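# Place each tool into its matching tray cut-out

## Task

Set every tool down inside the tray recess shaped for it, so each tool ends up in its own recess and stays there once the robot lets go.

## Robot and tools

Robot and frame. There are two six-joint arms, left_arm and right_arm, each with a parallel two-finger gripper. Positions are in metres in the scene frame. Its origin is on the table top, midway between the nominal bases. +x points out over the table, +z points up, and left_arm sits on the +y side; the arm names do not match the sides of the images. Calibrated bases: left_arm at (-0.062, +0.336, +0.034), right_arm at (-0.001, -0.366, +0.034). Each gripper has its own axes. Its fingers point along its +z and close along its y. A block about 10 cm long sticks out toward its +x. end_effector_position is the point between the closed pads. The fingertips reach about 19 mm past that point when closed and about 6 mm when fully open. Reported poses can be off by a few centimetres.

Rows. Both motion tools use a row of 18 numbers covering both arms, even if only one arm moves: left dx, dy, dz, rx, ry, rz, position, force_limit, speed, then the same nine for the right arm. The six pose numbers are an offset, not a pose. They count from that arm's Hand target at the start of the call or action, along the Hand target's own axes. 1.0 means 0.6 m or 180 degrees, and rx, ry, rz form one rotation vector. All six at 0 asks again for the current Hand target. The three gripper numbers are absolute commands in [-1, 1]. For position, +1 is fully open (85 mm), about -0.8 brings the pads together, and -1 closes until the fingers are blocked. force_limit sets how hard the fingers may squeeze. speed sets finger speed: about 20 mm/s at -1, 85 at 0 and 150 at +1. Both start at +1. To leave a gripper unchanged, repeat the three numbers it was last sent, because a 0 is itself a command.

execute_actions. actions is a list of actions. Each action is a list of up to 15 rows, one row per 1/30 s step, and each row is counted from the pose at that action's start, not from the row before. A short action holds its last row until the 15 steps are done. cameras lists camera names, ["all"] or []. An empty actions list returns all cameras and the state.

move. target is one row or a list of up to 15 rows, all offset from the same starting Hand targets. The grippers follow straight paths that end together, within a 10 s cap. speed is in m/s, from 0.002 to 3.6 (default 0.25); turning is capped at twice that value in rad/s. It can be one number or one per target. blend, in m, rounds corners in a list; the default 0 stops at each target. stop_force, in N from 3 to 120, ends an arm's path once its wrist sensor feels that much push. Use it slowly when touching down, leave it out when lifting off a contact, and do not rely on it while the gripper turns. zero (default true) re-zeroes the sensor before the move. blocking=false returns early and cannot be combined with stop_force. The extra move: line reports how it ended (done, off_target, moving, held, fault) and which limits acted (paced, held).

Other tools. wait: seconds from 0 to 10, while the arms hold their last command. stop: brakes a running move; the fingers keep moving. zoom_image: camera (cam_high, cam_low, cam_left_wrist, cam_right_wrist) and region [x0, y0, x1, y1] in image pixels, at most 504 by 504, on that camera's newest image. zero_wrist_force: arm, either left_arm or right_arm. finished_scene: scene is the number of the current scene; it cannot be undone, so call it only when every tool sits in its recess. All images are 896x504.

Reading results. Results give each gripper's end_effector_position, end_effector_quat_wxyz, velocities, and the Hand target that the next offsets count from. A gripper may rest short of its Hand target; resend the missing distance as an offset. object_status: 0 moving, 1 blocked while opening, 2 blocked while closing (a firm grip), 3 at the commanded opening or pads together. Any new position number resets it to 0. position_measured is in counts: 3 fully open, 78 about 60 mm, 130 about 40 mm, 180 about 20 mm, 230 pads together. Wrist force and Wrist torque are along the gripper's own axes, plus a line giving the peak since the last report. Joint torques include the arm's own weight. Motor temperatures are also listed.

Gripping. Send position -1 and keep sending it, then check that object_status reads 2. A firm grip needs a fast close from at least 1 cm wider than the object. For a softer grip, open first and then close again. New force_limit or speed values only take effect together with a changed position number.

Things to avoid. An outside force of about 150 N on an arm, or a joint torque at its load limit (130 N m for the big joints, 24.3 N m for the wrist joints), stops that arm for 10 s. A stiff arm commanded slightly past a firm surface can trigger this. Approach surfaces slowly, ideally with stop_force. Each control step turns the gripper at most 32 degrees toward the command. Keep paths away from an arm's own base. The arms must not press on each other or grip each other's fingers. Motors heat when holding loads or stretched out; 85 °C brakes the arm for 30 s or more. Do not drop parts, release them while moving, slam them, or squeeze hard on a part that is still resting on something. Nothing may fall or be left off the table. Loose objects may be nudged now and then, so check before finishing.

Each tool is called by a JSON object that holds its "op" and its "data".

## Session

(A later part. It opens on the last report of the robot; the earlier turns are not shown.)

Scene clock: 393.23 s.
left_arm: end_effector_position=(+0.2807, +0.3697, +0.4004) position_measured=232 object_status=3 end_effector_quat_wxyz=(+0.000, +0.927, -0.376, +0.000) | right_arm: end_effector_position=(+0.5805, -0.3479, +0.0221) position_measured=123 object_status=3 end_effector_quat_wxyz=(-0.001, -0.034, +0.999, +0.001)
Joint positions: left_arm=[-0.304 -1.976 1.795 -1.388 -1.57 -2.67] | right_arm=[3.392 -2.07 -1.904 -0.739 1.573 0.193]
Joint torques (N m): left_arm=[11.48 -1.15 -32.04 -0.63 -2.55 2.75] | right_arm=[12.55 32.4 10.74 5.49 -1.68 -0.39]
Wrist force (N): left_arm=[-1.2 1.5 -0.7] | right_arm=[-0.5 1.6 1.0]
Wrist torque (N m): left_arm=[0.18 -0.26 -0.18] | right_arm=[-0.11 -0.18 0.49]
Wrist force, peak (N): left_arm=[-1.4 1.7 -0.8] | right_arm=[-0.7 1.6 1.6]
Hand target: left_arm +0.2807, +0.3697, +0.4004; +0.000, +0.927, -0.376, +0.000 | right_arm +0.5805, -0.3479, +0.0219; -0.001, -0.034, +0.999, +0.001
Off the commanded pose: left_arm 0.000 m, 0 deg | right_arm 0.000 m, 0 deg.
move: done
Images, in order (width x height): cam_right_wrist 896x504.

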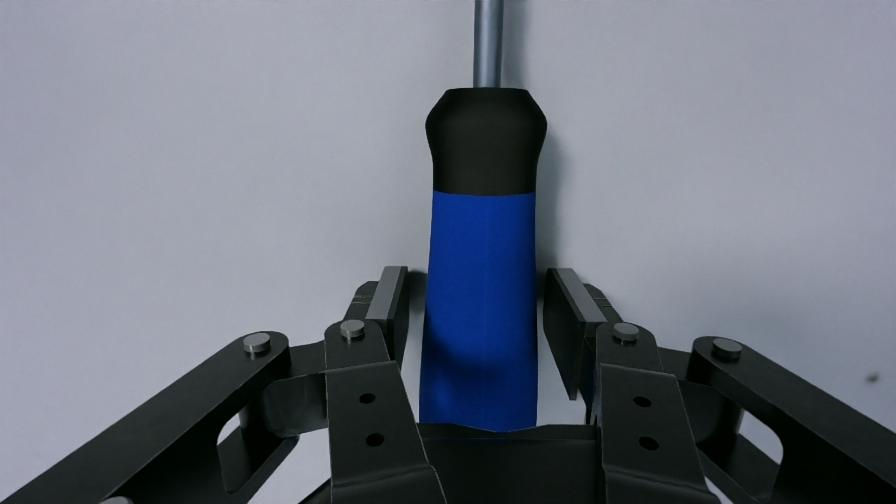

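{"op": "move", "data": {"target": [[0,0,0,0,0,0,-1,-0.5,0,0,0.0017,0,0,0,0,0.05,-0.5,-1]], "speed": [0.02]}}

{"op": "move", "data": {"target": [[0,0,0,0,0,0,-1,-0.5,0,0,0,0,0,0,0,-1,-0.5,-1],[0,0,0,0,0,0,-1,-0.5,0,0,0,-0.02,0,0,0,-1,-0.5,-1],[0,0,0,0,0,0,-1,-0.5,0,0,0,-0.18,0,0,0,-1,-0.5,-1]], "speed": [0.05,0.04,0.1], "cameras": ["cam_right_wrist","cam_low"]}}

{"op": "zoom_image", "data": {"camera": "cam_low", "region": [280, 180, 520, 360]}}

Scene clock: 401.57 s.
left_arm: end_effector_position=(+0.2807, +0.3697, +0.4004) position_measured=232 object_status=3 end_effector_quat_wxyz=(+0.000, +0.927, -0.376, +0.000) | right_arm: end_effector_position=(+0.5805, -0.3469, +0.0219) position_measured=123 object_status=3 end_effector_quat_wxyz=(-0.001, -0.034, +0.999, +0.001)
Joint positions: left_arm=[-0.304 -1.976 1.795 -1.388 -1.57 -2.67] | right_arm=[3.394 -2.07 -1.904 -0.739 1.573 0.195]
Joint torques (N m): left_arm=[10.74 -1.18 -31.9 -0.59 -2.52 3.01] | right_arm=[13.92 40.13 10.51 5.43 -1.68 2.61]
Wrist force (N): left_arm=[-1.1 1.7 -0.6] | right_arm=[-0.3 1.5 1.0]
Wrist torque (N m): left_arm=[0.20 -0.28 -0.18] | right_arm=[-0.12 -0.21 0.34]
Wrist force, peak (N): left_arm=[-1.4 1.7 -0.8] | right_arm=[-0.6 1.7 1.3]
Hand target: left_arm +0.2807, +0.3697, +0.4004; +0.000, +0.927, -0.376, +0.000 | right_arm +0.5805, -0.3469, +0.0219; -0.001, -0.034, +0.999, +0.001
Off the commanded pose: left_arm 0.000 m, 0 deg | right_arm 0.000 m, 0 deg.
move: done

Scene clock: 404.77 s.
left_arm: end_effector_position=(+0.2807, +0.3697, +0.4004) position_measured=232 object_status=3 end_effector_quat_wxyz=(+0.000, +0.927, -0.376, +0.000) | right_arm: end_effector_position=(+0.5806, -0.3471, +0.1298) position_measured=151 object_status=2 end_effector_quat_wxyz=(-0.001, -0.034, +0.999, +0.001)
Joint positions: left_arm=[-0.304 -1.976 1.795 -1.388 -1.57 -2.67] | right_arm=[3.393 -1.899 -1.811 -1.002 1.573 0.194]
Joint torques (N m): left_arm=[11.98 -1.03 -31.74 -0.71 -2.36 3.04] | right_arm=[-3.11 43.38 29.04 0.35 -0.42 0.38]
Wrist force (N): left_arm=[-1.0 1.5 -0.6] | right_arm=[-0.7 1.4 2.2]
Wrist torque (N m): left_arm=[0.18 -0.30 -0.18] | right_arm=[-0.13 -0.22 0.38]
Wrist force, peak (N): left_arm=[-1.2 1.7 -1.0] | right_arm=[-0.5 1.5 2.7]
Hand target: left_arm +0.2807, +0.3697, +0.4004; +0.000, +0.927, -0.376, +0.000 | right_arm +0.5806, -0.3471, +0.1299; -0.001, -0.034, +0.999, +0.001
Off the commanded pose: left_arm 0.000 m, 0 deg | right_arm 0.000 m, 0 deg.
move: done
Images, in order (width x height): cam_low 896x504, cam_right_wrist 896x504.

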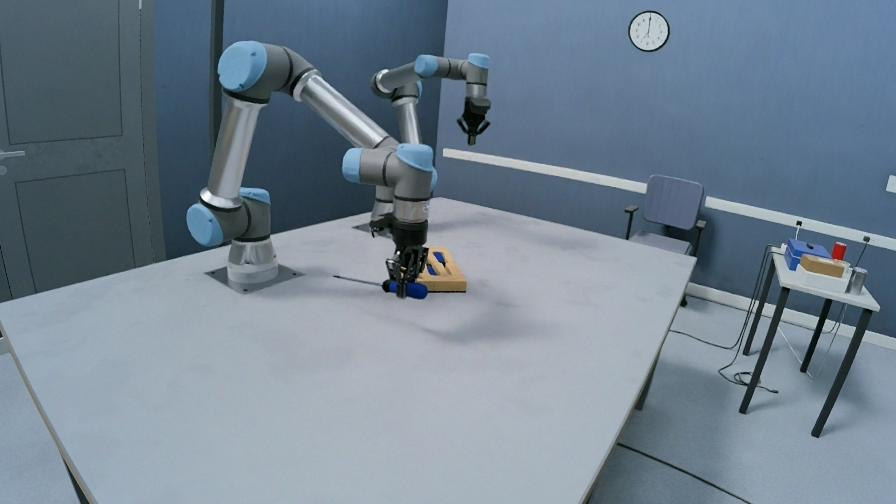

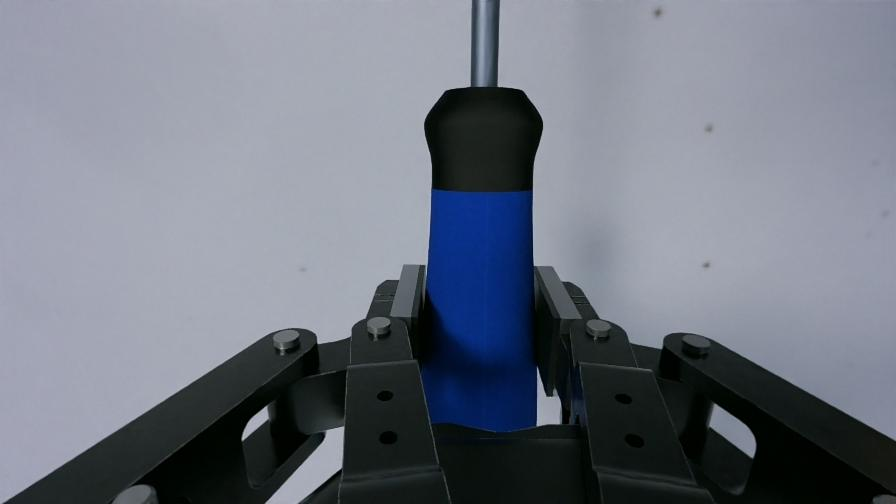

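Scaled by 2.100 from the camera's 896x504 image, which has a finer 1280x720 frame.

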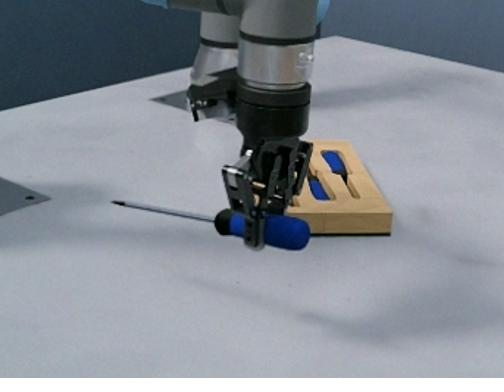

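{"op": "move", "data": {"target": [[0,0,0,0,0,0,-1,-0.5,0,0,0,-0.15,0,0,0,-1,-0.5,-1],[0,0,0,0,0,0,-1,-0.5,0,0.4652,0.7211,-0.2,0,0,-0.7336,-1,-0.5,-1],[0,0,0,0,0,0,-1,-0.5,0,0.4652,0.7211,-0.02,0,0,-0.7336,-1,-0.5,-1]], "speed": [0.15,0.35,0.12], "blend": [0.04,0.03,0], "cameras": ["cam_right_wrist","cam_high","cam_low"]}}

Scene clock: 439.43 s.
left_arm: end_effector_position=(+0.2807, +0.3697, +0.4004) position_measured=232 object_status=3 end_effector_quat_wxyz=(+0.000, +0.927, -0.376, +0.000) | right_arm: end_effector_position=(+0.2729, +0.0658, +0.1431) position_measured=151 object_status=2 end_effector_quat_wxyz=(+0.000, +0.927, -0.375, -0.001)
Joint positions: left_arm=[-0.304 -1.976 1.795 -1.388 -1.57 -2.67] | right_arm=[4.399 -1.727 -1.997 -0.987 1.573 -1.105]
Joint torques (N m): left_arm=[11.91 -0.63 -32.44 -0.89 -2.49 2.96] | right_arm=[-8.11 21 15.66 5.41 -1.18 -1.93]
Wrist force (N): left_arm=[-1.4 1.6 -0.8] | right_arm=[-0.6 1.6 1.8]
Wrist torque (N m): left_arm=[0.18 -0.24 -0.18] | right_arm=[-0.11 -0.22 0.48]
Wrist force, peak (N): left_arm=[-1.4 1.7 -0.8] | right_arm=[-0.6 1.3 3.4]
Hand target: left_arm +0.2807, +0.3697, +0.4004; +0.000, +0.927, -0.376, +0.000 | right_arm +0.2729, +0.0657, +0.1430; +0.000, +0.927, -0.375, -0.001
Off the commanded pose: left_arm 0.000 m, 0 deg | right_arm 0.000 m, 0 deg.
move: done
Images, in order (width x height): cam_high 896x504, cam_low 896x504, cam_right_wrist 896x504.

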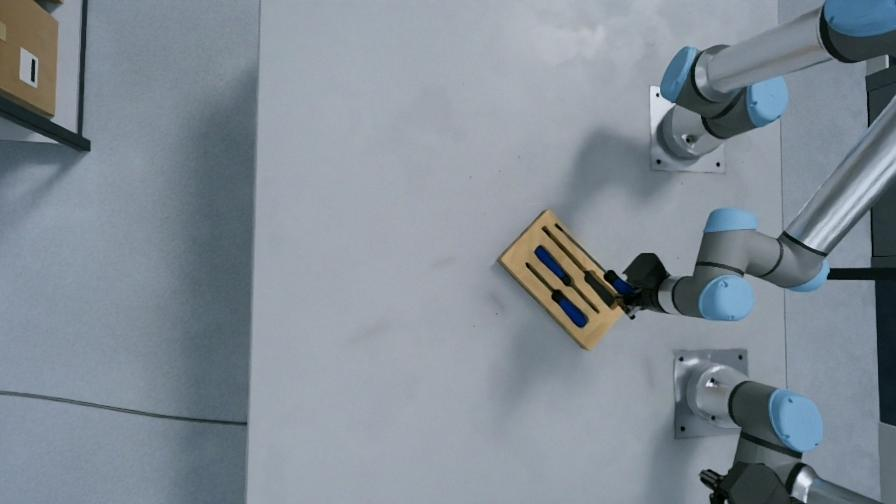

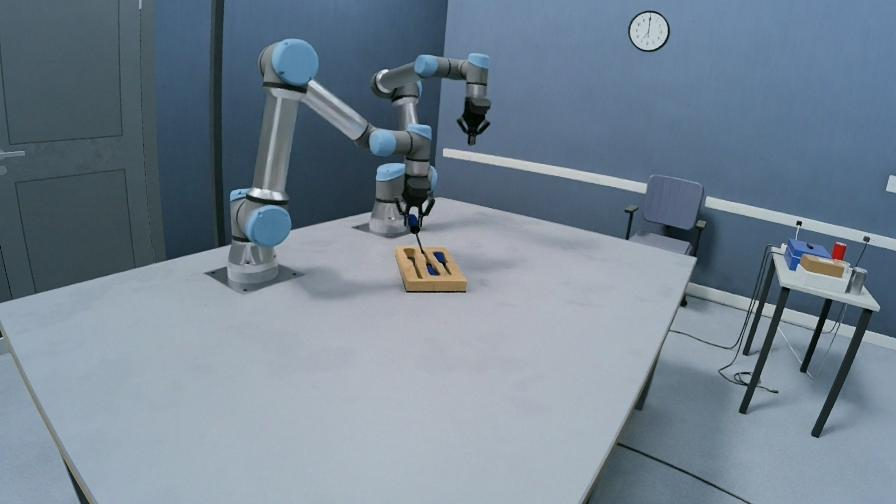

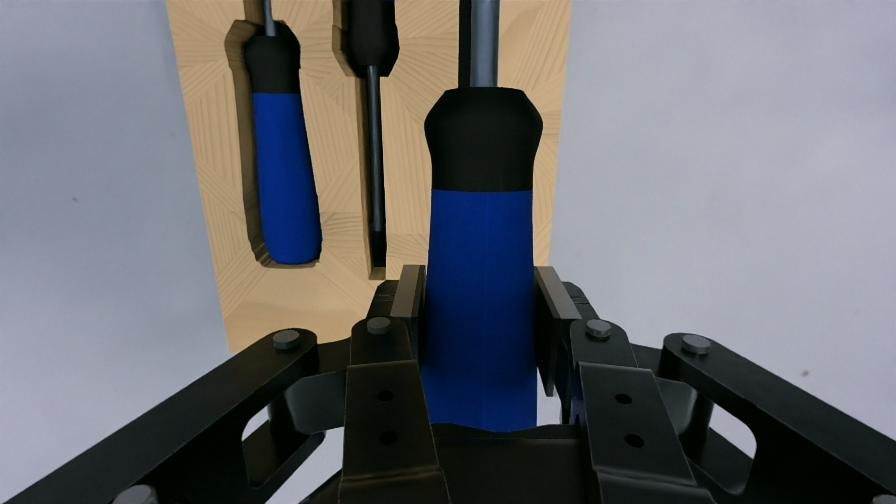

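{"op": "zoom_image", "data": {"camera": "cam_low", "region": [360, 180, 500, 310]}}

{"op": "zoom_image", "data": {"camera": "cam_right_wrist", "region": [400, 0, 600, 120]}}

{"op": "zoom_image", "data": {"camera": "cam_high", "region": [520, 200, 660, 340]}}

Scaled by 3.600 from the camera's 896x504 image, which has a finer 1280x720 frame.

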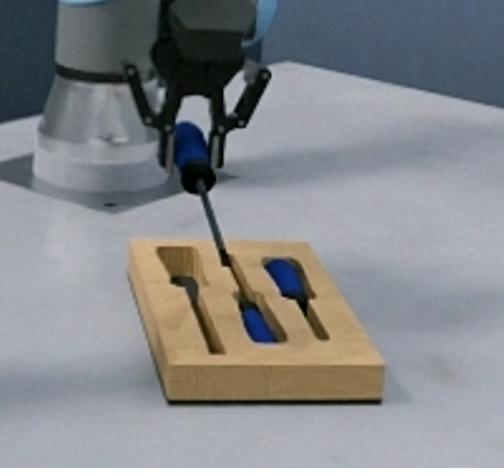

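Scaled by 2.520 from the camera's 896x504 image, which has a finer 1280x720 frame.

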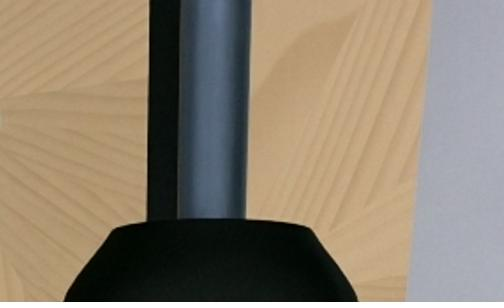

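Scaled by 3.600 from the camera's 896x504 image, which has a finer 1280x720 frame.

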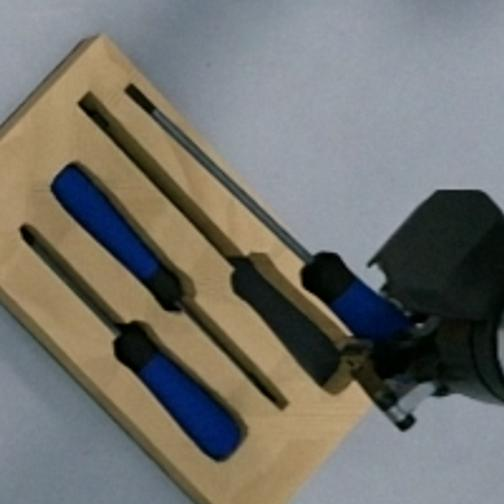

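{"op": "move", "data": {"target": [0,0,0,0,0,0,-1,-0.5,0,0,0,0.0850,0,0,0.0036,-1,-0.5,-1], "speed": 0.06, "cameras": ["cam_right_wrist","cam_high","cam_low"]}}

{"op": "zoom_image", "data": {"camera": "cam_right_wrist", "region": [400, 0, 580, 150]}}

{"op": "zoom_image", "data": {"camera": "cam_high", "region": [520, 200, 660, 340]}}

{"op": "zoom_image", "data": {"camera": "cam_low", "region": [360, 180, 500, 310]}}

Scene clock: 466.83 s.
left_arm: end_effector_position=(+0.2807, +0.3697, +0.4004) position_measured=232 object_status=3 end_effector_quat_wxyz=(+0.000, +0.927, -0.376, +0.000) | right_arm: end_effector_position=(+0.2729, +0.0658, +0.0921) position_measured=151 object_status=2 end_effector_quat_wxyz=(+0.000, +0.925, -0.380, -0.001)
Joint positions: left_arm=[-0.304 -1.976 1.795 -1.388 -1.57 -2.67] | right_arm=[4.399 -1.808 -2.058 -0.845 1.573 -1.094]
Joint torques (N m): left_arm=[10.33 -0.22 -32.31 -0.73 -2.49 2.95] | right_arm=[13.09 22.61 13.37 5.61 -0.27 2.25]
Wrist force (N): left_arm=[-1.2 1.6 -0.9] | right_arm=[-0.6 1.6 2.2]
Wrist torque (N m): left_arm=[0.20 -0.26 -0.18] | right_arm=[-0.11 -0.22 0.34]
Wrist force, peak (N): left_arm=[-1.2 1.8 -1.1] | right_arm=[-0.7 1.6 2.7]
Hand target: left_arm +0.2807, +0.3697, +0.4004; +0.000, +0.927, -0.376, +0.000 | right_arm +0.2729, +0.0658, +0.0920; +0.000, +0.925, -0.380, -0.001
Off the commanded pose: left_arm 0.000 m, 0 deg | right_arm 0.000 m, 0 deg.
move: done
Images, in order (width x height): cam_high 896x504, cam_low 896x504, cam_right_wrist 896x504.

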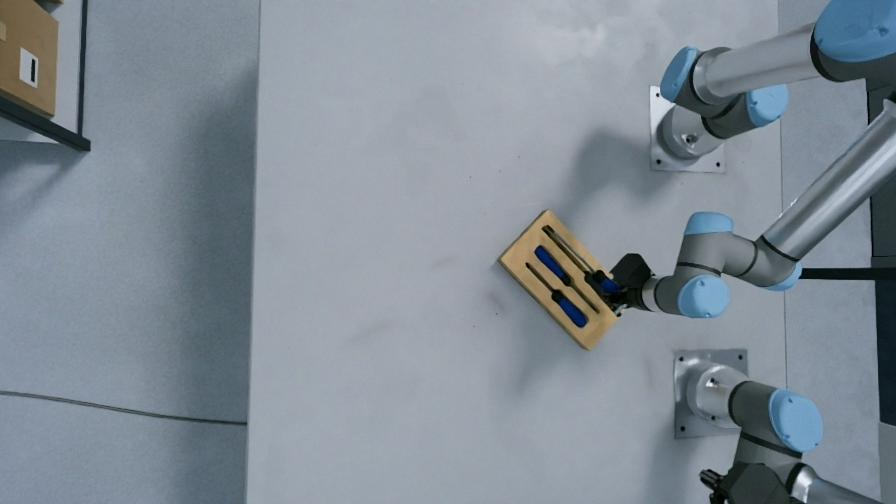

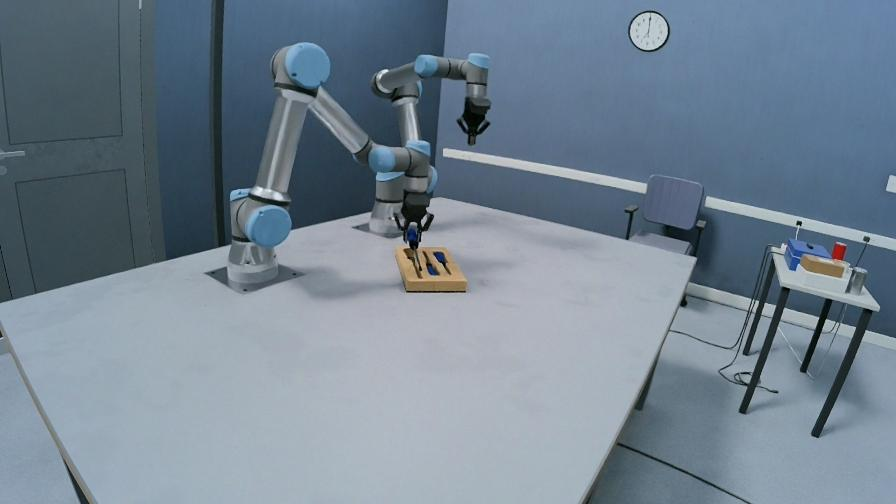

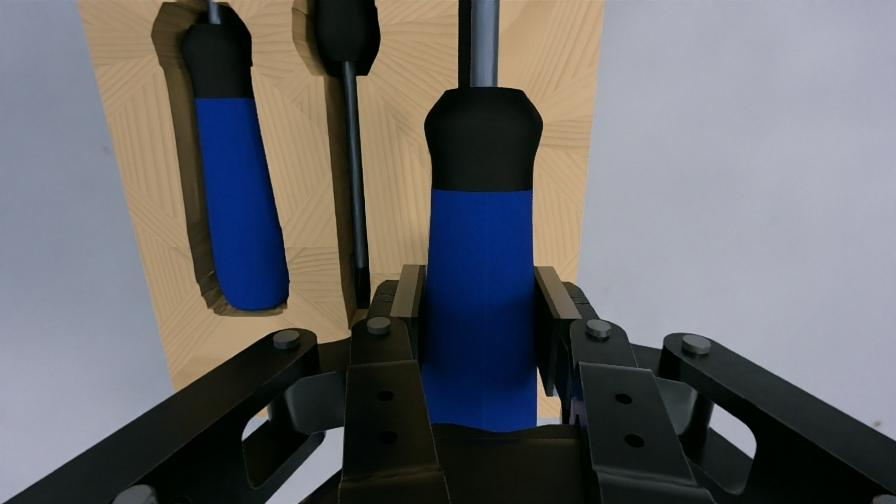

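Scaled by 2.800 from the camera's 896x504 image, which has a finer 1280x720 frame.

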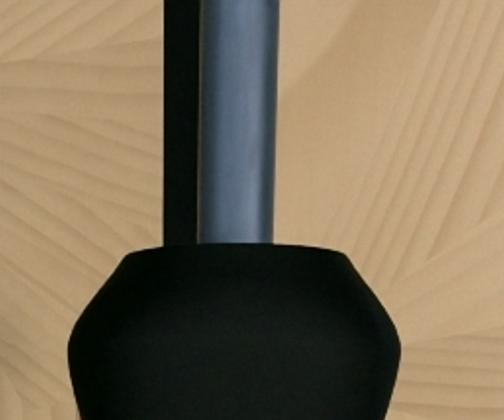

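Scaled by 3.600 from the camera's 896x504 image, which has a finer 1280x720 frame.

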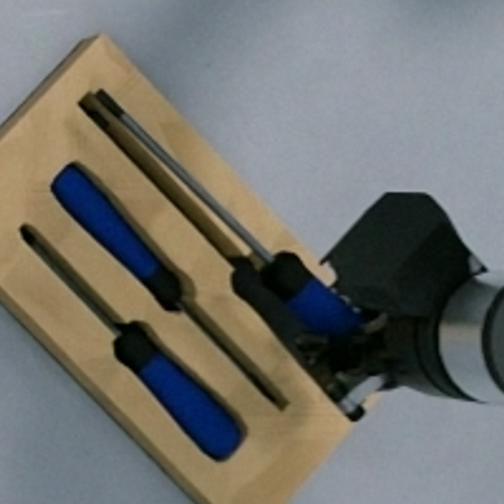

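Scaled by 3.600 from the camera's 896x504 image, which has a finer 1280x720 frame.

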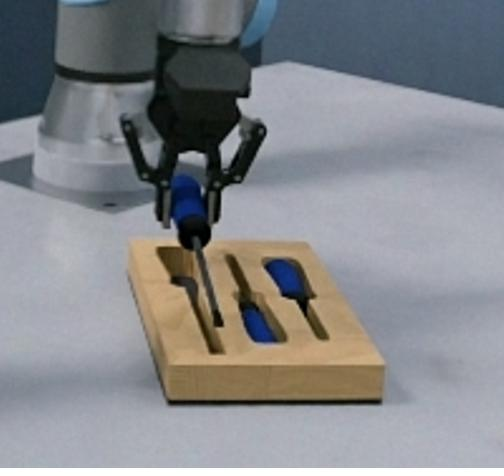

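{"op": "move", "data": {"target": [0,0,0,0,0,0,-1,-0.5,0,0,0.0008,0.038,0,0,0,-1,-0.5,-1], "speed": 0.02, "stop_force": 6, "cameras": ["cam_right_wrist"]}}

{"op": "zoom_image", "data": {"camera": "cam_right_wrist", "region": [400, 0, 580, 150]}}

{"op": "zoom_image", "data": {"camera": "cam_low", "region": [360, 180, 500, 310]}}

Scene clock: 478.30 s.
left_arm: end_effector_position=(+0.2807, +0.3697, +0.4004) position_measured=232 object_status=3 end_effector_quat_wxyz=(+0.000, +0.927, -0.376, +0.000) | right_arm: end_effector_position=(+0.2725, +0.0655, +0.0692) position_measured=151 object_status=2 end_effector_quat_wxyz=(+0.000, +0.925, -0.380, -0.001)
Joint positions: left_arm=[-0.304 -1.976 1.795 -1.388 -1.57 -2.67] | right_arm=[4.399 -1.85 -2.082 -0.78 1.573 -1.093]
Joint torques (N m): left_arm=[11.05 -0.65 -32.71 -0.75 -2.14 2.76] | right_arm=[13.65 23.3 11.64 5.54 -0.1 2.19]
Wrist force (N): left_arm=[-1.1 1.6 -0.6] | right_arm=[-0.7 1.6 2.0]
Wrist torque (N m): left_arm=[0.19 -0.28 -0.17] | right_arm=[-0.11 -0.20 0.33]
Wrist force, peak (N): left_arm=[-1.4 1.7 -0.8] | right_arm=[-0.4 1.7 2.5]
Hand target: left_arm +0.2807, +0.3697, +0.4004; +0.000, +0.927, -0.376, +0.000 | right_arm +0.2725, +0.0655, +0.0692; +0.000, +0.925, -0.380, -0.001
Off the commanded pose: left_arm 0.000 m, 0 deg | right_arm 0.000 m, 0 deg.
move: done
Images, in order (width x height): cam_right_wrist 896x504.

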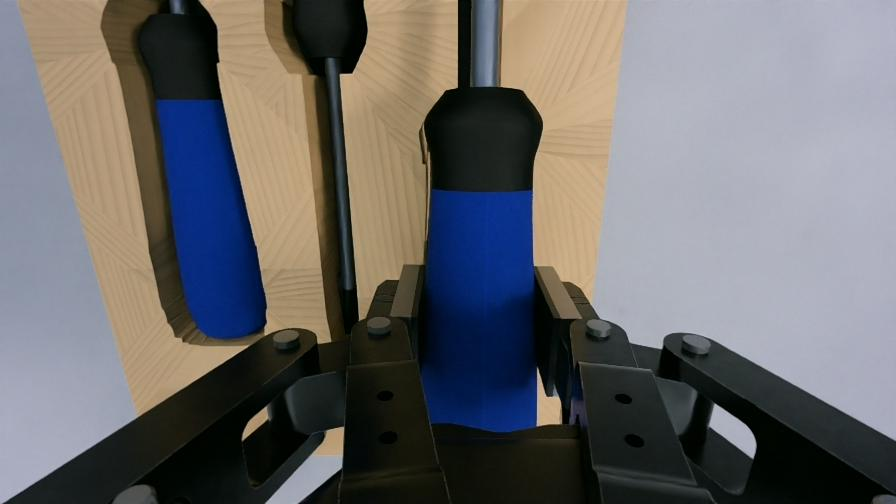

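Scaled by 2.800 from the camera's 896x504 image, which has a finer 1280x720 frame.

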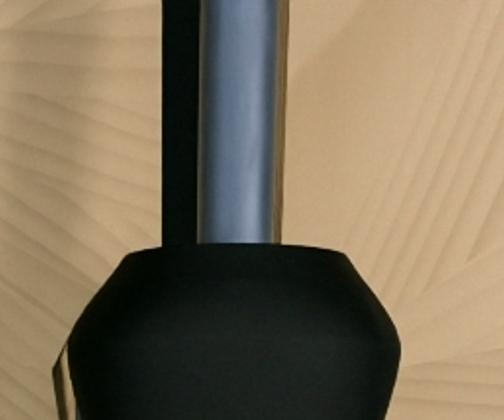

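This scene's latest camera images include none from cam_low. They are from: cam_right_wrist. cam_low's image comes with the result of a call that names it in "cameras".

{"op": "zoom_image", "data": {"camera": "cam_right_wrist", "region": [400, 80, 570, 280]}}

{"op": "zoom_image", "data": {"camera": "cam_right_wrist", "region": [80, 0, 400, 350]}}

Scaled by 2.520 from the camera's 896x504 image, which has a finer 1280x720 frame.

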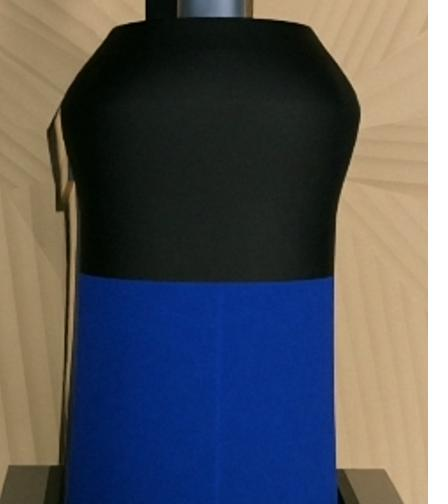

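Scaled by 1.440 from the camera's 896x504 image, which has a finer 1280x720 frame.

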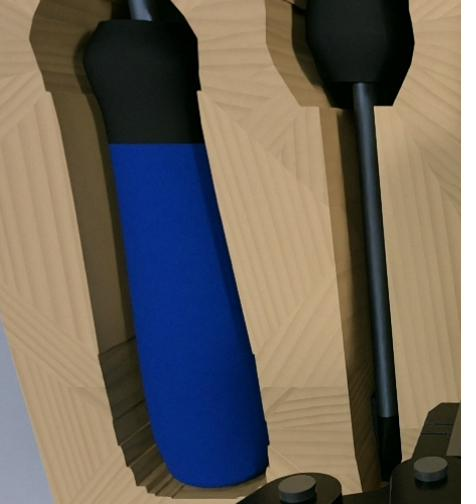

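{"op": "wait", "data": {"seconds": 0, "cameras": ["cam_high","cam_low"]}}

{"op": "zoom_image", "data": {"camera": "cam_high", "region": [535, 215, 615, 295]}}

{"op": "zoom_image", "data": {"camera": "cam_low", "region": [390, 230, 480, 300]}}

Scene clock: 519.63 s.
left_arm: end_effector_position=(+0.2807, +0.3697, +0.4004) position_measured=232 object_status=3 end_effector_quat_wxyz=(+0.000, +0.927, -0.376, +0.000) | right_arm: end_effector_position=(+0.2725, +0.0655, +0.0692) position_measured=151 object_status=2 end_effector_quat_wxyz=(+0.000, +0.925, -0.380, -0.001)
Joint positions: left_arm=[-0.304 -1.976 1.795 -1.388 -1.57 -2.67] | right_arm=[4.399 -1.85 -2.082 -0.78 1.573 -1.093]
Joint torques (N m): left_arm=[11.24 -1.95 -33.26 -0.72 -2.35 2.99] | right_arm=[12.81 23.64 11.83 5.53 -0.36 2.14]
Wrist force (N): left_arm=[-1.2 1.6 -0.6] | right_arm=[-0.8 1.5 2.2]
Wrist torque (N m): left_arm=[0.19 -0.26 -0.18] | right_arm=[-0.11 -0.19 0.33]
Wrist force, peak (N): left_arm=[-1.5 1.8 -0.9] | right_arm=[-0.7 1.9 2.4]
Hand target: left_arm +0.2807, +0.3697, +0.4004; +0.000, +0.927, -0.376, +0.000 | right_arm +0.2725, +0.0655, +0.0692; +0.000, +0.925, -0.380, -0.001
Tool commands: left_gripper/position=-1.0 left_gripper/force_limit=-0.5 left_gripper/speed=+0.0 right_gripper/position=-1.0 right_gripper/force_limit=-0.5 right_gripper/speed=-1.0
Off the commanded pose: left_arm 0.000 m, 0 deg | right_arm 0.000 m, 0 deg.
Images, in order (width x height): cam_high 896x504, cam_low 896x504.

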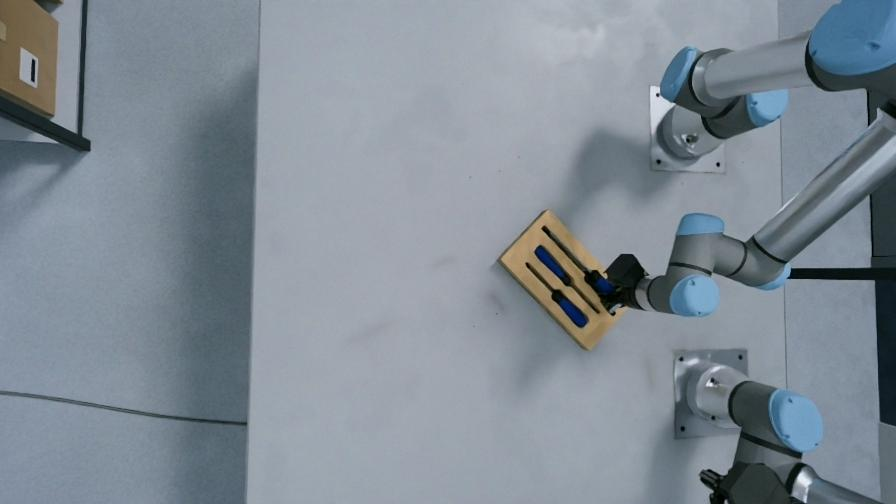

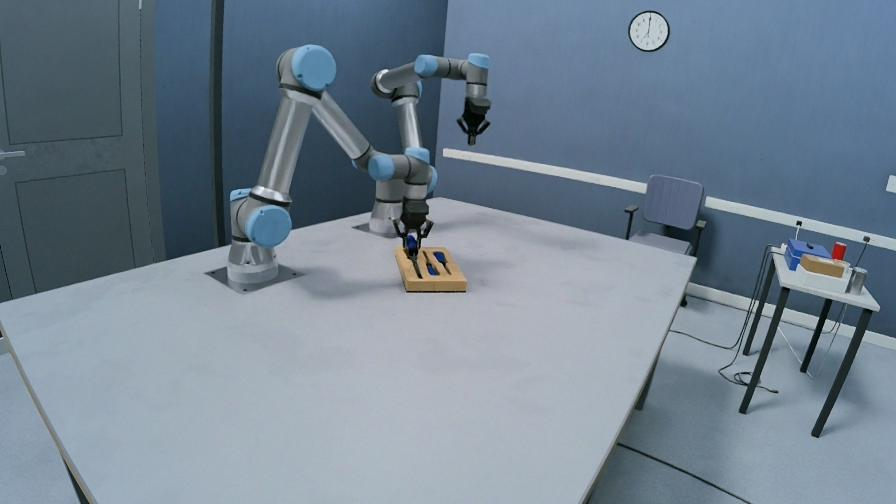

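Scaled by 6.300 from the camera's 896x504 image, which has a finer 1280x720 frame.

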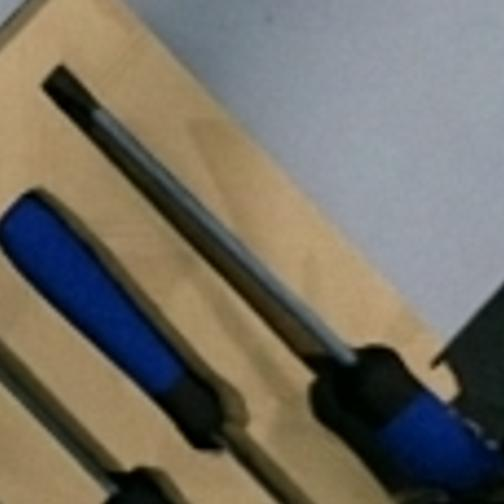

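Scaled by 5.600 from the camera's 896x504 image, which has a finer 1280x720 frame.

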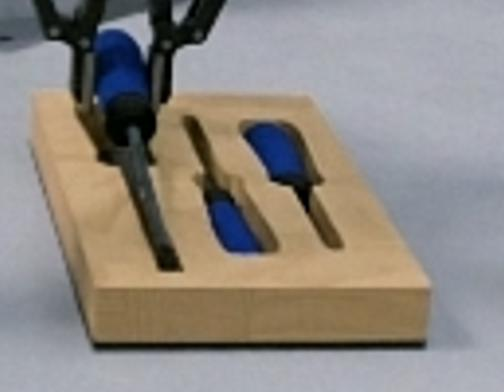

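{"op": "move", "data": {"target": [0,0,0,0,0,0,-1,-0.5,0,-0.0017,0,0.023,0,0,0,-1,-0.5,-1], "speed": 0.01, "stop_force": 4, "cameras": ["cam_right_wrist","cam_high","cam_low"]}}

{"op": "zoom_image", "data": {"camera": "cam_right_wrist", "region": [400, 0, 600, 280]}}

{"op": "zoom_image", "data": {"camera": "cam_low", "region": [390, 230, 480, 300]}}

{"op": "zoom_image", "data": {"camera": "cam_high", "region": [535, 215, 615, 295]}}

Scene clock: 556.90 s.
left_arm: end_effector_position=(+0.2807, +0.3697, +0.4004) position_measured=232 object_status=3 end_effector_quat_wxyz=(+0.000, +0.927, -0.376, +0.000) | right_arm: end_effector_position=(+0.2718, +0.0663, +0.0554) position_measured=151 object_status=2 end_effector_quat_wxyz=(+0.000, +0.925, -0.380, -0.001)
Joint positions: left_arm=[-0.304 -1.976 1.795 -1.388 -1.57 -2.67] | right_arm=[4.401 -1.877 -2.093 -0.741 1.573 -1.091]
Joint torques (N m): left_arm=[10.18 -0.85 -32.07 -1.25 -2.45 2.78] | right_arm=[13.16 23.27 11.15 5.51 -0.8 2.16]
Wrist force (N): left_arm=[-1.3 1.4 -0.8] | right_arm=[-0.7 1.7 1.6]
Wrist torque (N m): left_arm=[0.16 -0.26 -0.18] | right_arm=[-0.10 -0.13 0.33]
Wrist force, peak (N): left_arm=[-1.4 1.7 -0.8] | right_arm=[-0.7 1.7 2.4]
Hand target: left_arm +0.2807, +0.3697, +0.4004; +0.000, +0.927, -0.376, +0.000 | right_arm +0.2718, +0.0663, +0.0554; +0.000, +0.925, -0.380, -0.001
Off the commanded pose: left_arm 0.000 m, 0 deg | right_arm 0.000 m, 0 deg.
move: done
Images, in order (width x height): cam_high 896x504, cam_low 896x504, cam_right_wrist 896x504.

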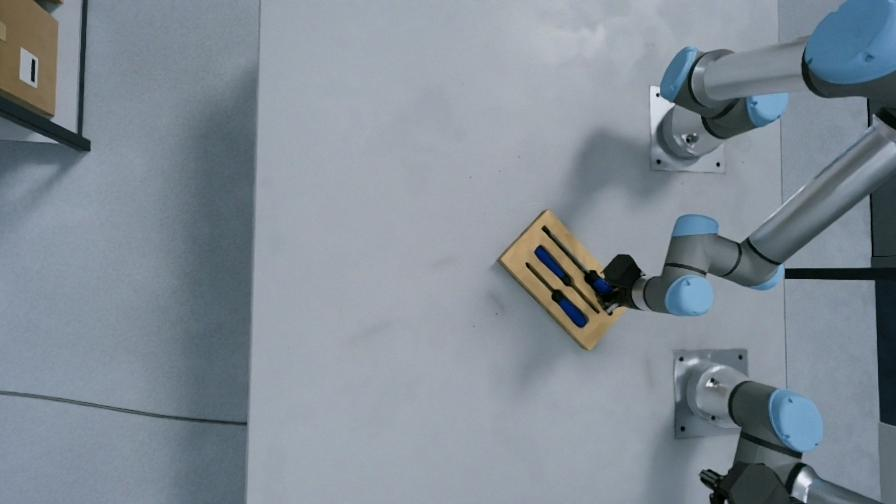

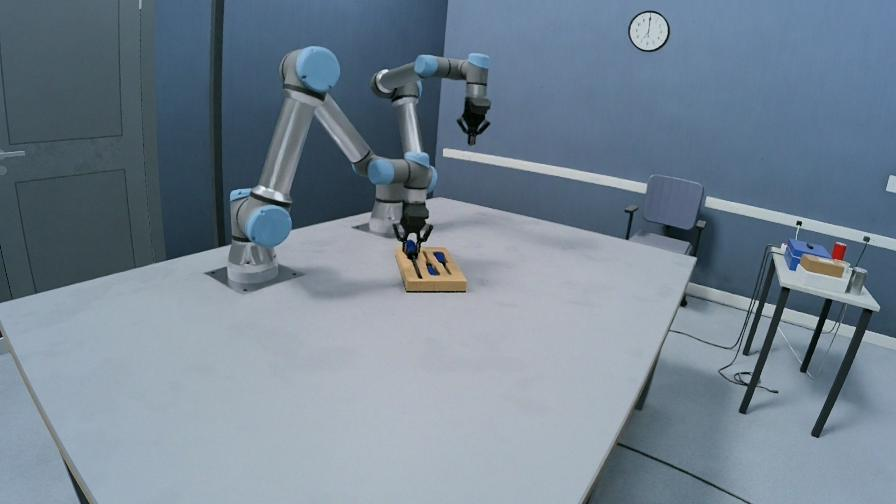

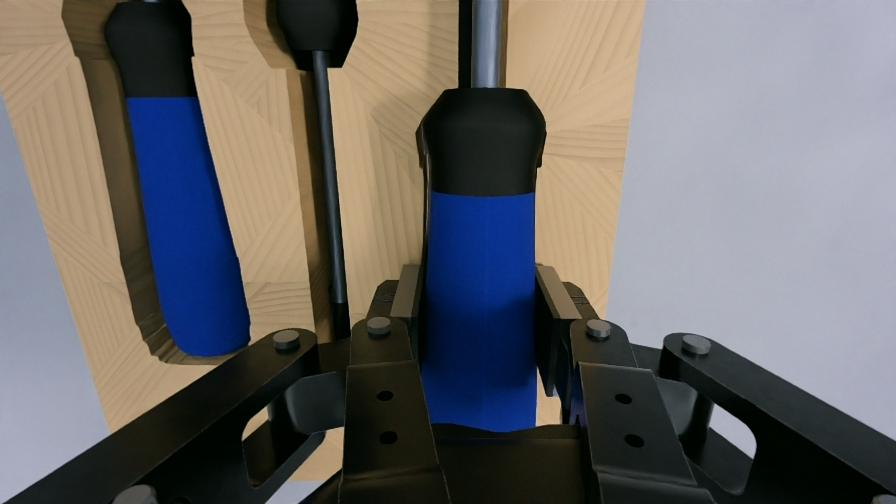

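Scaled by 1.800 from the camera's 896x504 image, which has a finer 1280x720 frame.

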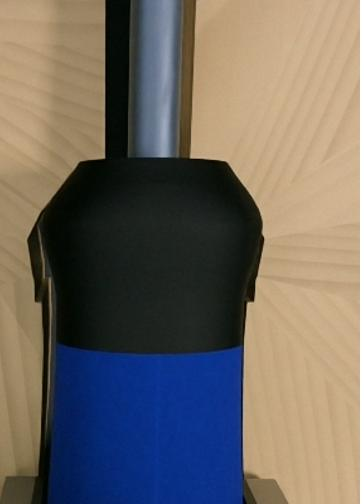

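Scaled by 5.600 from the camera's 896x504 image, which has a finer 1280x720 frame.

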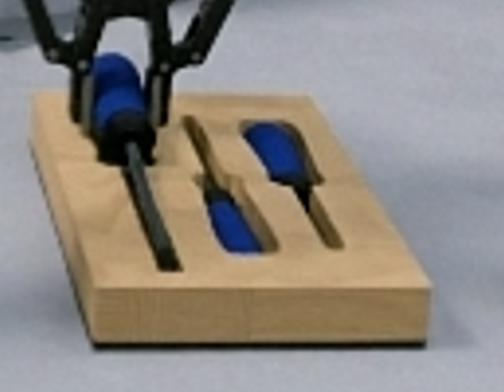

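Scaled by 6.300 from the camera's 896x504 image, which has a finer 1280x720 frame.

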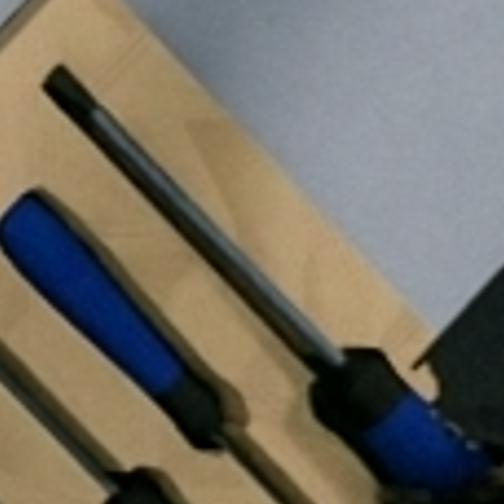

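{"op": "move", "data": {"target": [0,0,0,0,0,0,-1,-0.5,0,0,0,0.015,0,0,0,-1,-0.5,-1], "speed": 0.005, "stop_force": 4, "cameras": ["cam_right_wrist"]}}

Scene clock: 562.13 s.
left_arm: end_effector_position=(+0.2807, +0.3697, +0.4004) position_measured=232 object_status=3 end_effector_quat_wxyz=(+0.000, +0.927, -0.376, +0.000) | right_arm: end_effector_position=(+0.2718, +0.0663, +0.0552) position_measured=151 object_status=2 end_effector_quat_wxyz=(+0.000, +0.925, -0.380, -0.001)
Joint positions: left_arm=[-0.304 -1.976 1.795 -1.388 -1.57 -2.67] | right_arm=[4.401 -1.878 -2.093 -0.741 1.573 -1.091]
Joint torques (N m): left_arm=[10.25 -1.55 -31.95 -1.08 -2.6 2.97] | right_arm=[12.73 33.54 21.32 -0.61 -1.57 1.8]
Wrist force (N): left_arm=[-1.1 1.3 -1.0] | right_arm=[-1.0 1.2 -6.4]
Wrist torque (N m): left_arm=[0.15 -0.28 -0.18] | right_arm=[0.04 -0.10 0.33]
Wrist force, peak (N): left_arm=[-1.5 1.6 -1.0] | right_arm=[0.6 3.7 -11.4]
Hand target: left_arm +0.2807, +0.3697, +0.4004; +0.000, +0.927, -0.376, +0.000 | right_arm +0.2718, +0.0663, +0.0552; +0.000, +0.925, -0.380, -0.001 (not the last commanded pose)
Off the commanded pose: left_arm 0.000 m, 0 deg | right_arm 0.009 m, 0 deg.
move: contact (right_arm)
Images, in order (width x height): cam_right_wrist 896x504.

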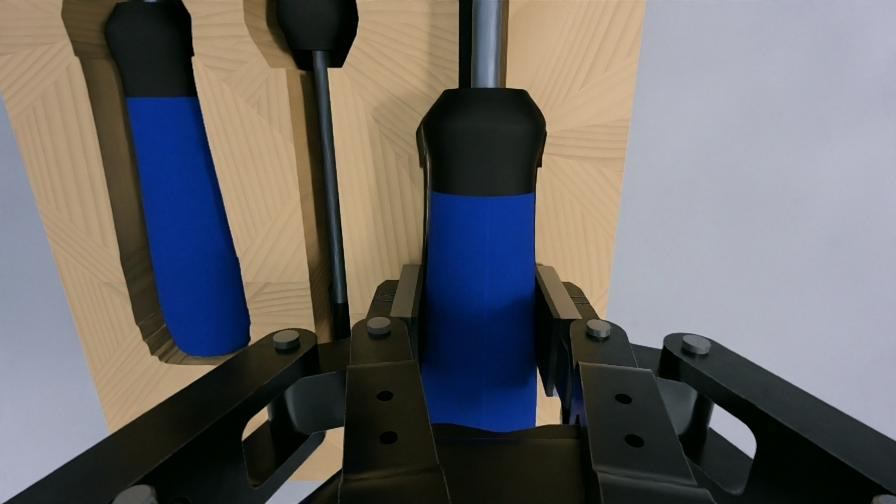

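{"op": "move", "data": {"target": [[0,0,0,0,0,0,-1,-0.5,0,0,0,-0.02,0,0,0,-1,-0.5,-1],[0,0,0,0,0,0,-1,-0.5,0,-0.005,0,-0.02,0,0,0,-1,-0.5,-1],[0,0,0,0,0,0,-1,-0.5,0,-0.005,0,0.0,0,0,0,-1,-0.5,-1]], "speed": 0.02, "cameras": ["cam_right_wrist"]}}

{"op": "zoom_image", "data": {"camera": "cam_right_wrist", "region": [400, 80, 570, 200]}}

Scene clock: 578.80 s.
left_arm: end_effector_position=(+0.2807, +0.3697, +0.4004) position_measured=232 object_status=3 end_effector_quat_wxyz=(+0.000, +0.927, -0.376, +0.000) | right_arm: end_effector_position=(+0.2696, +0.0684, +0.0554) position_measured=151 object_status=2 end_effector_quat_wxyz=(+0.000, +0.925, -0.380, -0.001)
Joint positions: left_arm=[-0.304 -1.976 1.795 -1.388 -1.57 -2.67] | right_arm=[4.407 -1.879 -2.091 -0.742 1.573 -1.086]
Joint torques (N m): left_arm=[10.25 -1.55 -32.47 -1.03 -2.36 2.72] | right_arm=[13.1 23.14 10.48 5.42 -1.78 2.22]
Wrist force (N): left_arm=[-1.1 1.5 -0.9] | right_arm=[-0.6 1.3 1.9]
Wrist torque (N m): left_arm=[0.17 -0.27 -0.18] | right_arm=[-0.15 -0.23 0.33]
Wrist force, peak (N): left_arm=[-1.3 1.7 -1.0] | right_arm=[-1.1 1.4 -6.7]
Hand target: left_arm +0.2807, +0.3697, +0.4004; +0.000, +0.927, -0.376, +0.000 | right_arm +0.2696, +0.0684, +0.0553; +0.000, +0.925, -0.380, -0.001
Off the commanded pose: left_arm 0.000 m, 0 deg | right_arm 0.000 m, 0 deg.
move: done
Images, in order (width x height): cam_right_wrist 896x504.

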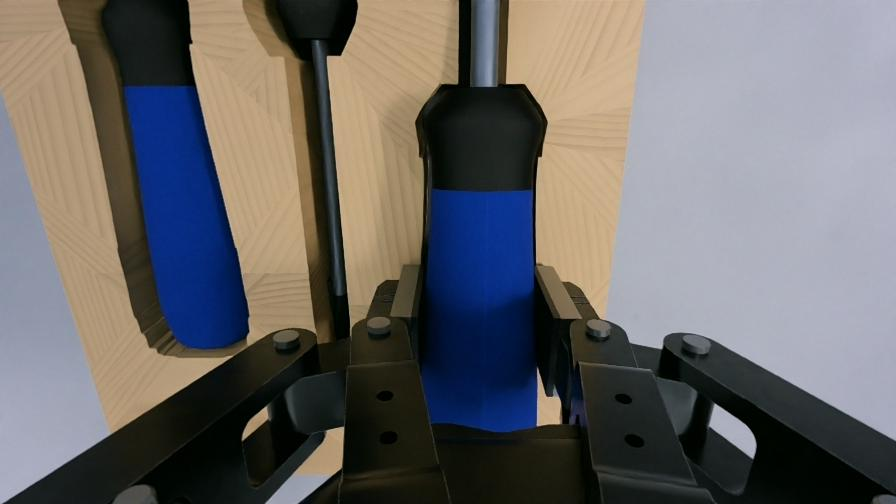

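Scaled by 2.965 from the camera's 896x504 image, which has a finer 1280x720 frame.

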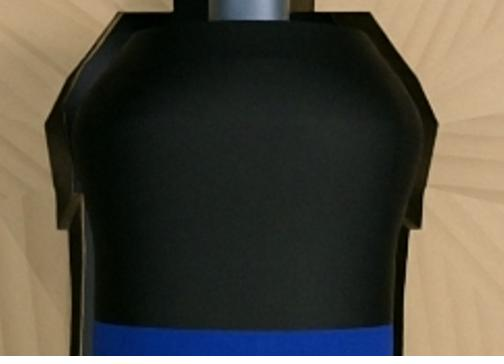

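{"op": "move", "data": {"target": [0,0,0,0,0,0,-1,-0.5,0,0,0,0.015,0,0,0,-1,-0.5,-1], "speed": 0.005, "stop_force": 4, "cameras": ["cam_right_wrist"]}}

{"op": "zoom_image", "data": {"camera": "cam_right_wrist", "region": [400, 0, 570, 200]}}

Scene clock: 584.60 s.
left_arm: end_effector_position=(+0.2807, +0.3697, +0.4004) position_measured=232 object_status=3 end_effector_quat_wxyz=(+0.000, +0.927, -0.376, +0.000) | right_arm: end_effector_position=(+0.2696, +0.0684, +0.0552) position_measured=151 object_status=2 end_effector_quat_wxyz=(+0.000, +0.925, -0.380, -0.001)
Joint positions: left_arm=[-0.304 -1.976 1.795 -1.388 -1.57 -2.67] | right_arm=[4.407 -1.879 -2.091 -0.741 1.573 -1.086]
Joint torques (N m): left_arm=[11.21 -0.59 -31.8 -0.83 -2.31 2.5] | right_arm=[11.69 30.51 13.27 -0.11 -1.79 2.12]
Wrist force (N): left_arm=[-1.1 1.6 -1.0] | right_arm=[1.1 4.4 -9.6]
Wrist torque (N m): left_arm=[0.19 -0.28 -0.18] | right_arm=[0.11 -0.21 0.36]
Wrist force, peak (N): left_arm=[-1.3 1.8 -0.7] | right_arm=[1.5 4.6 -9.7]
Hand target: left_arm +0.2807, +0.3697, +0.4004; +0.000, +0.927, -0.376, +0.000 | right_arm +0.2696, +0.0684, +0.0552; +0.000, +0.925, -0.380, -0.001 (not the last commanded pose)
Off the commanded pose: left_arm 0.000 m, 0 deg | right_arm 0.009 m, 0 deg.
move: contact (right_arm)
Images, in order (width x height): cam_right_wrist 896x504.

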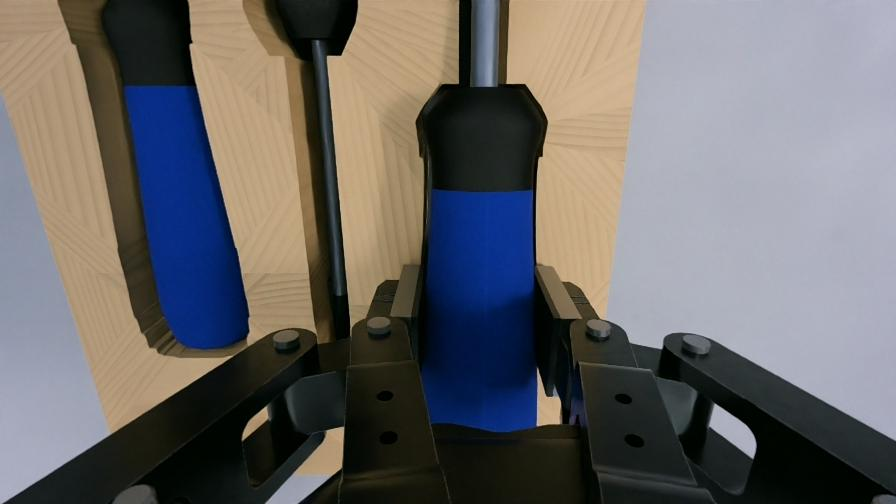

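Scaled by 2.520 from the camera's 896x504 image, which has a finer 1280x720 frame.

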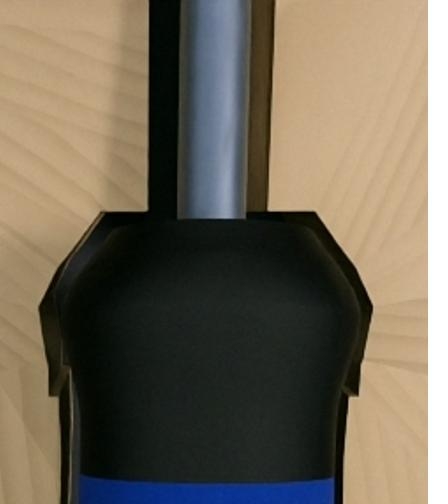

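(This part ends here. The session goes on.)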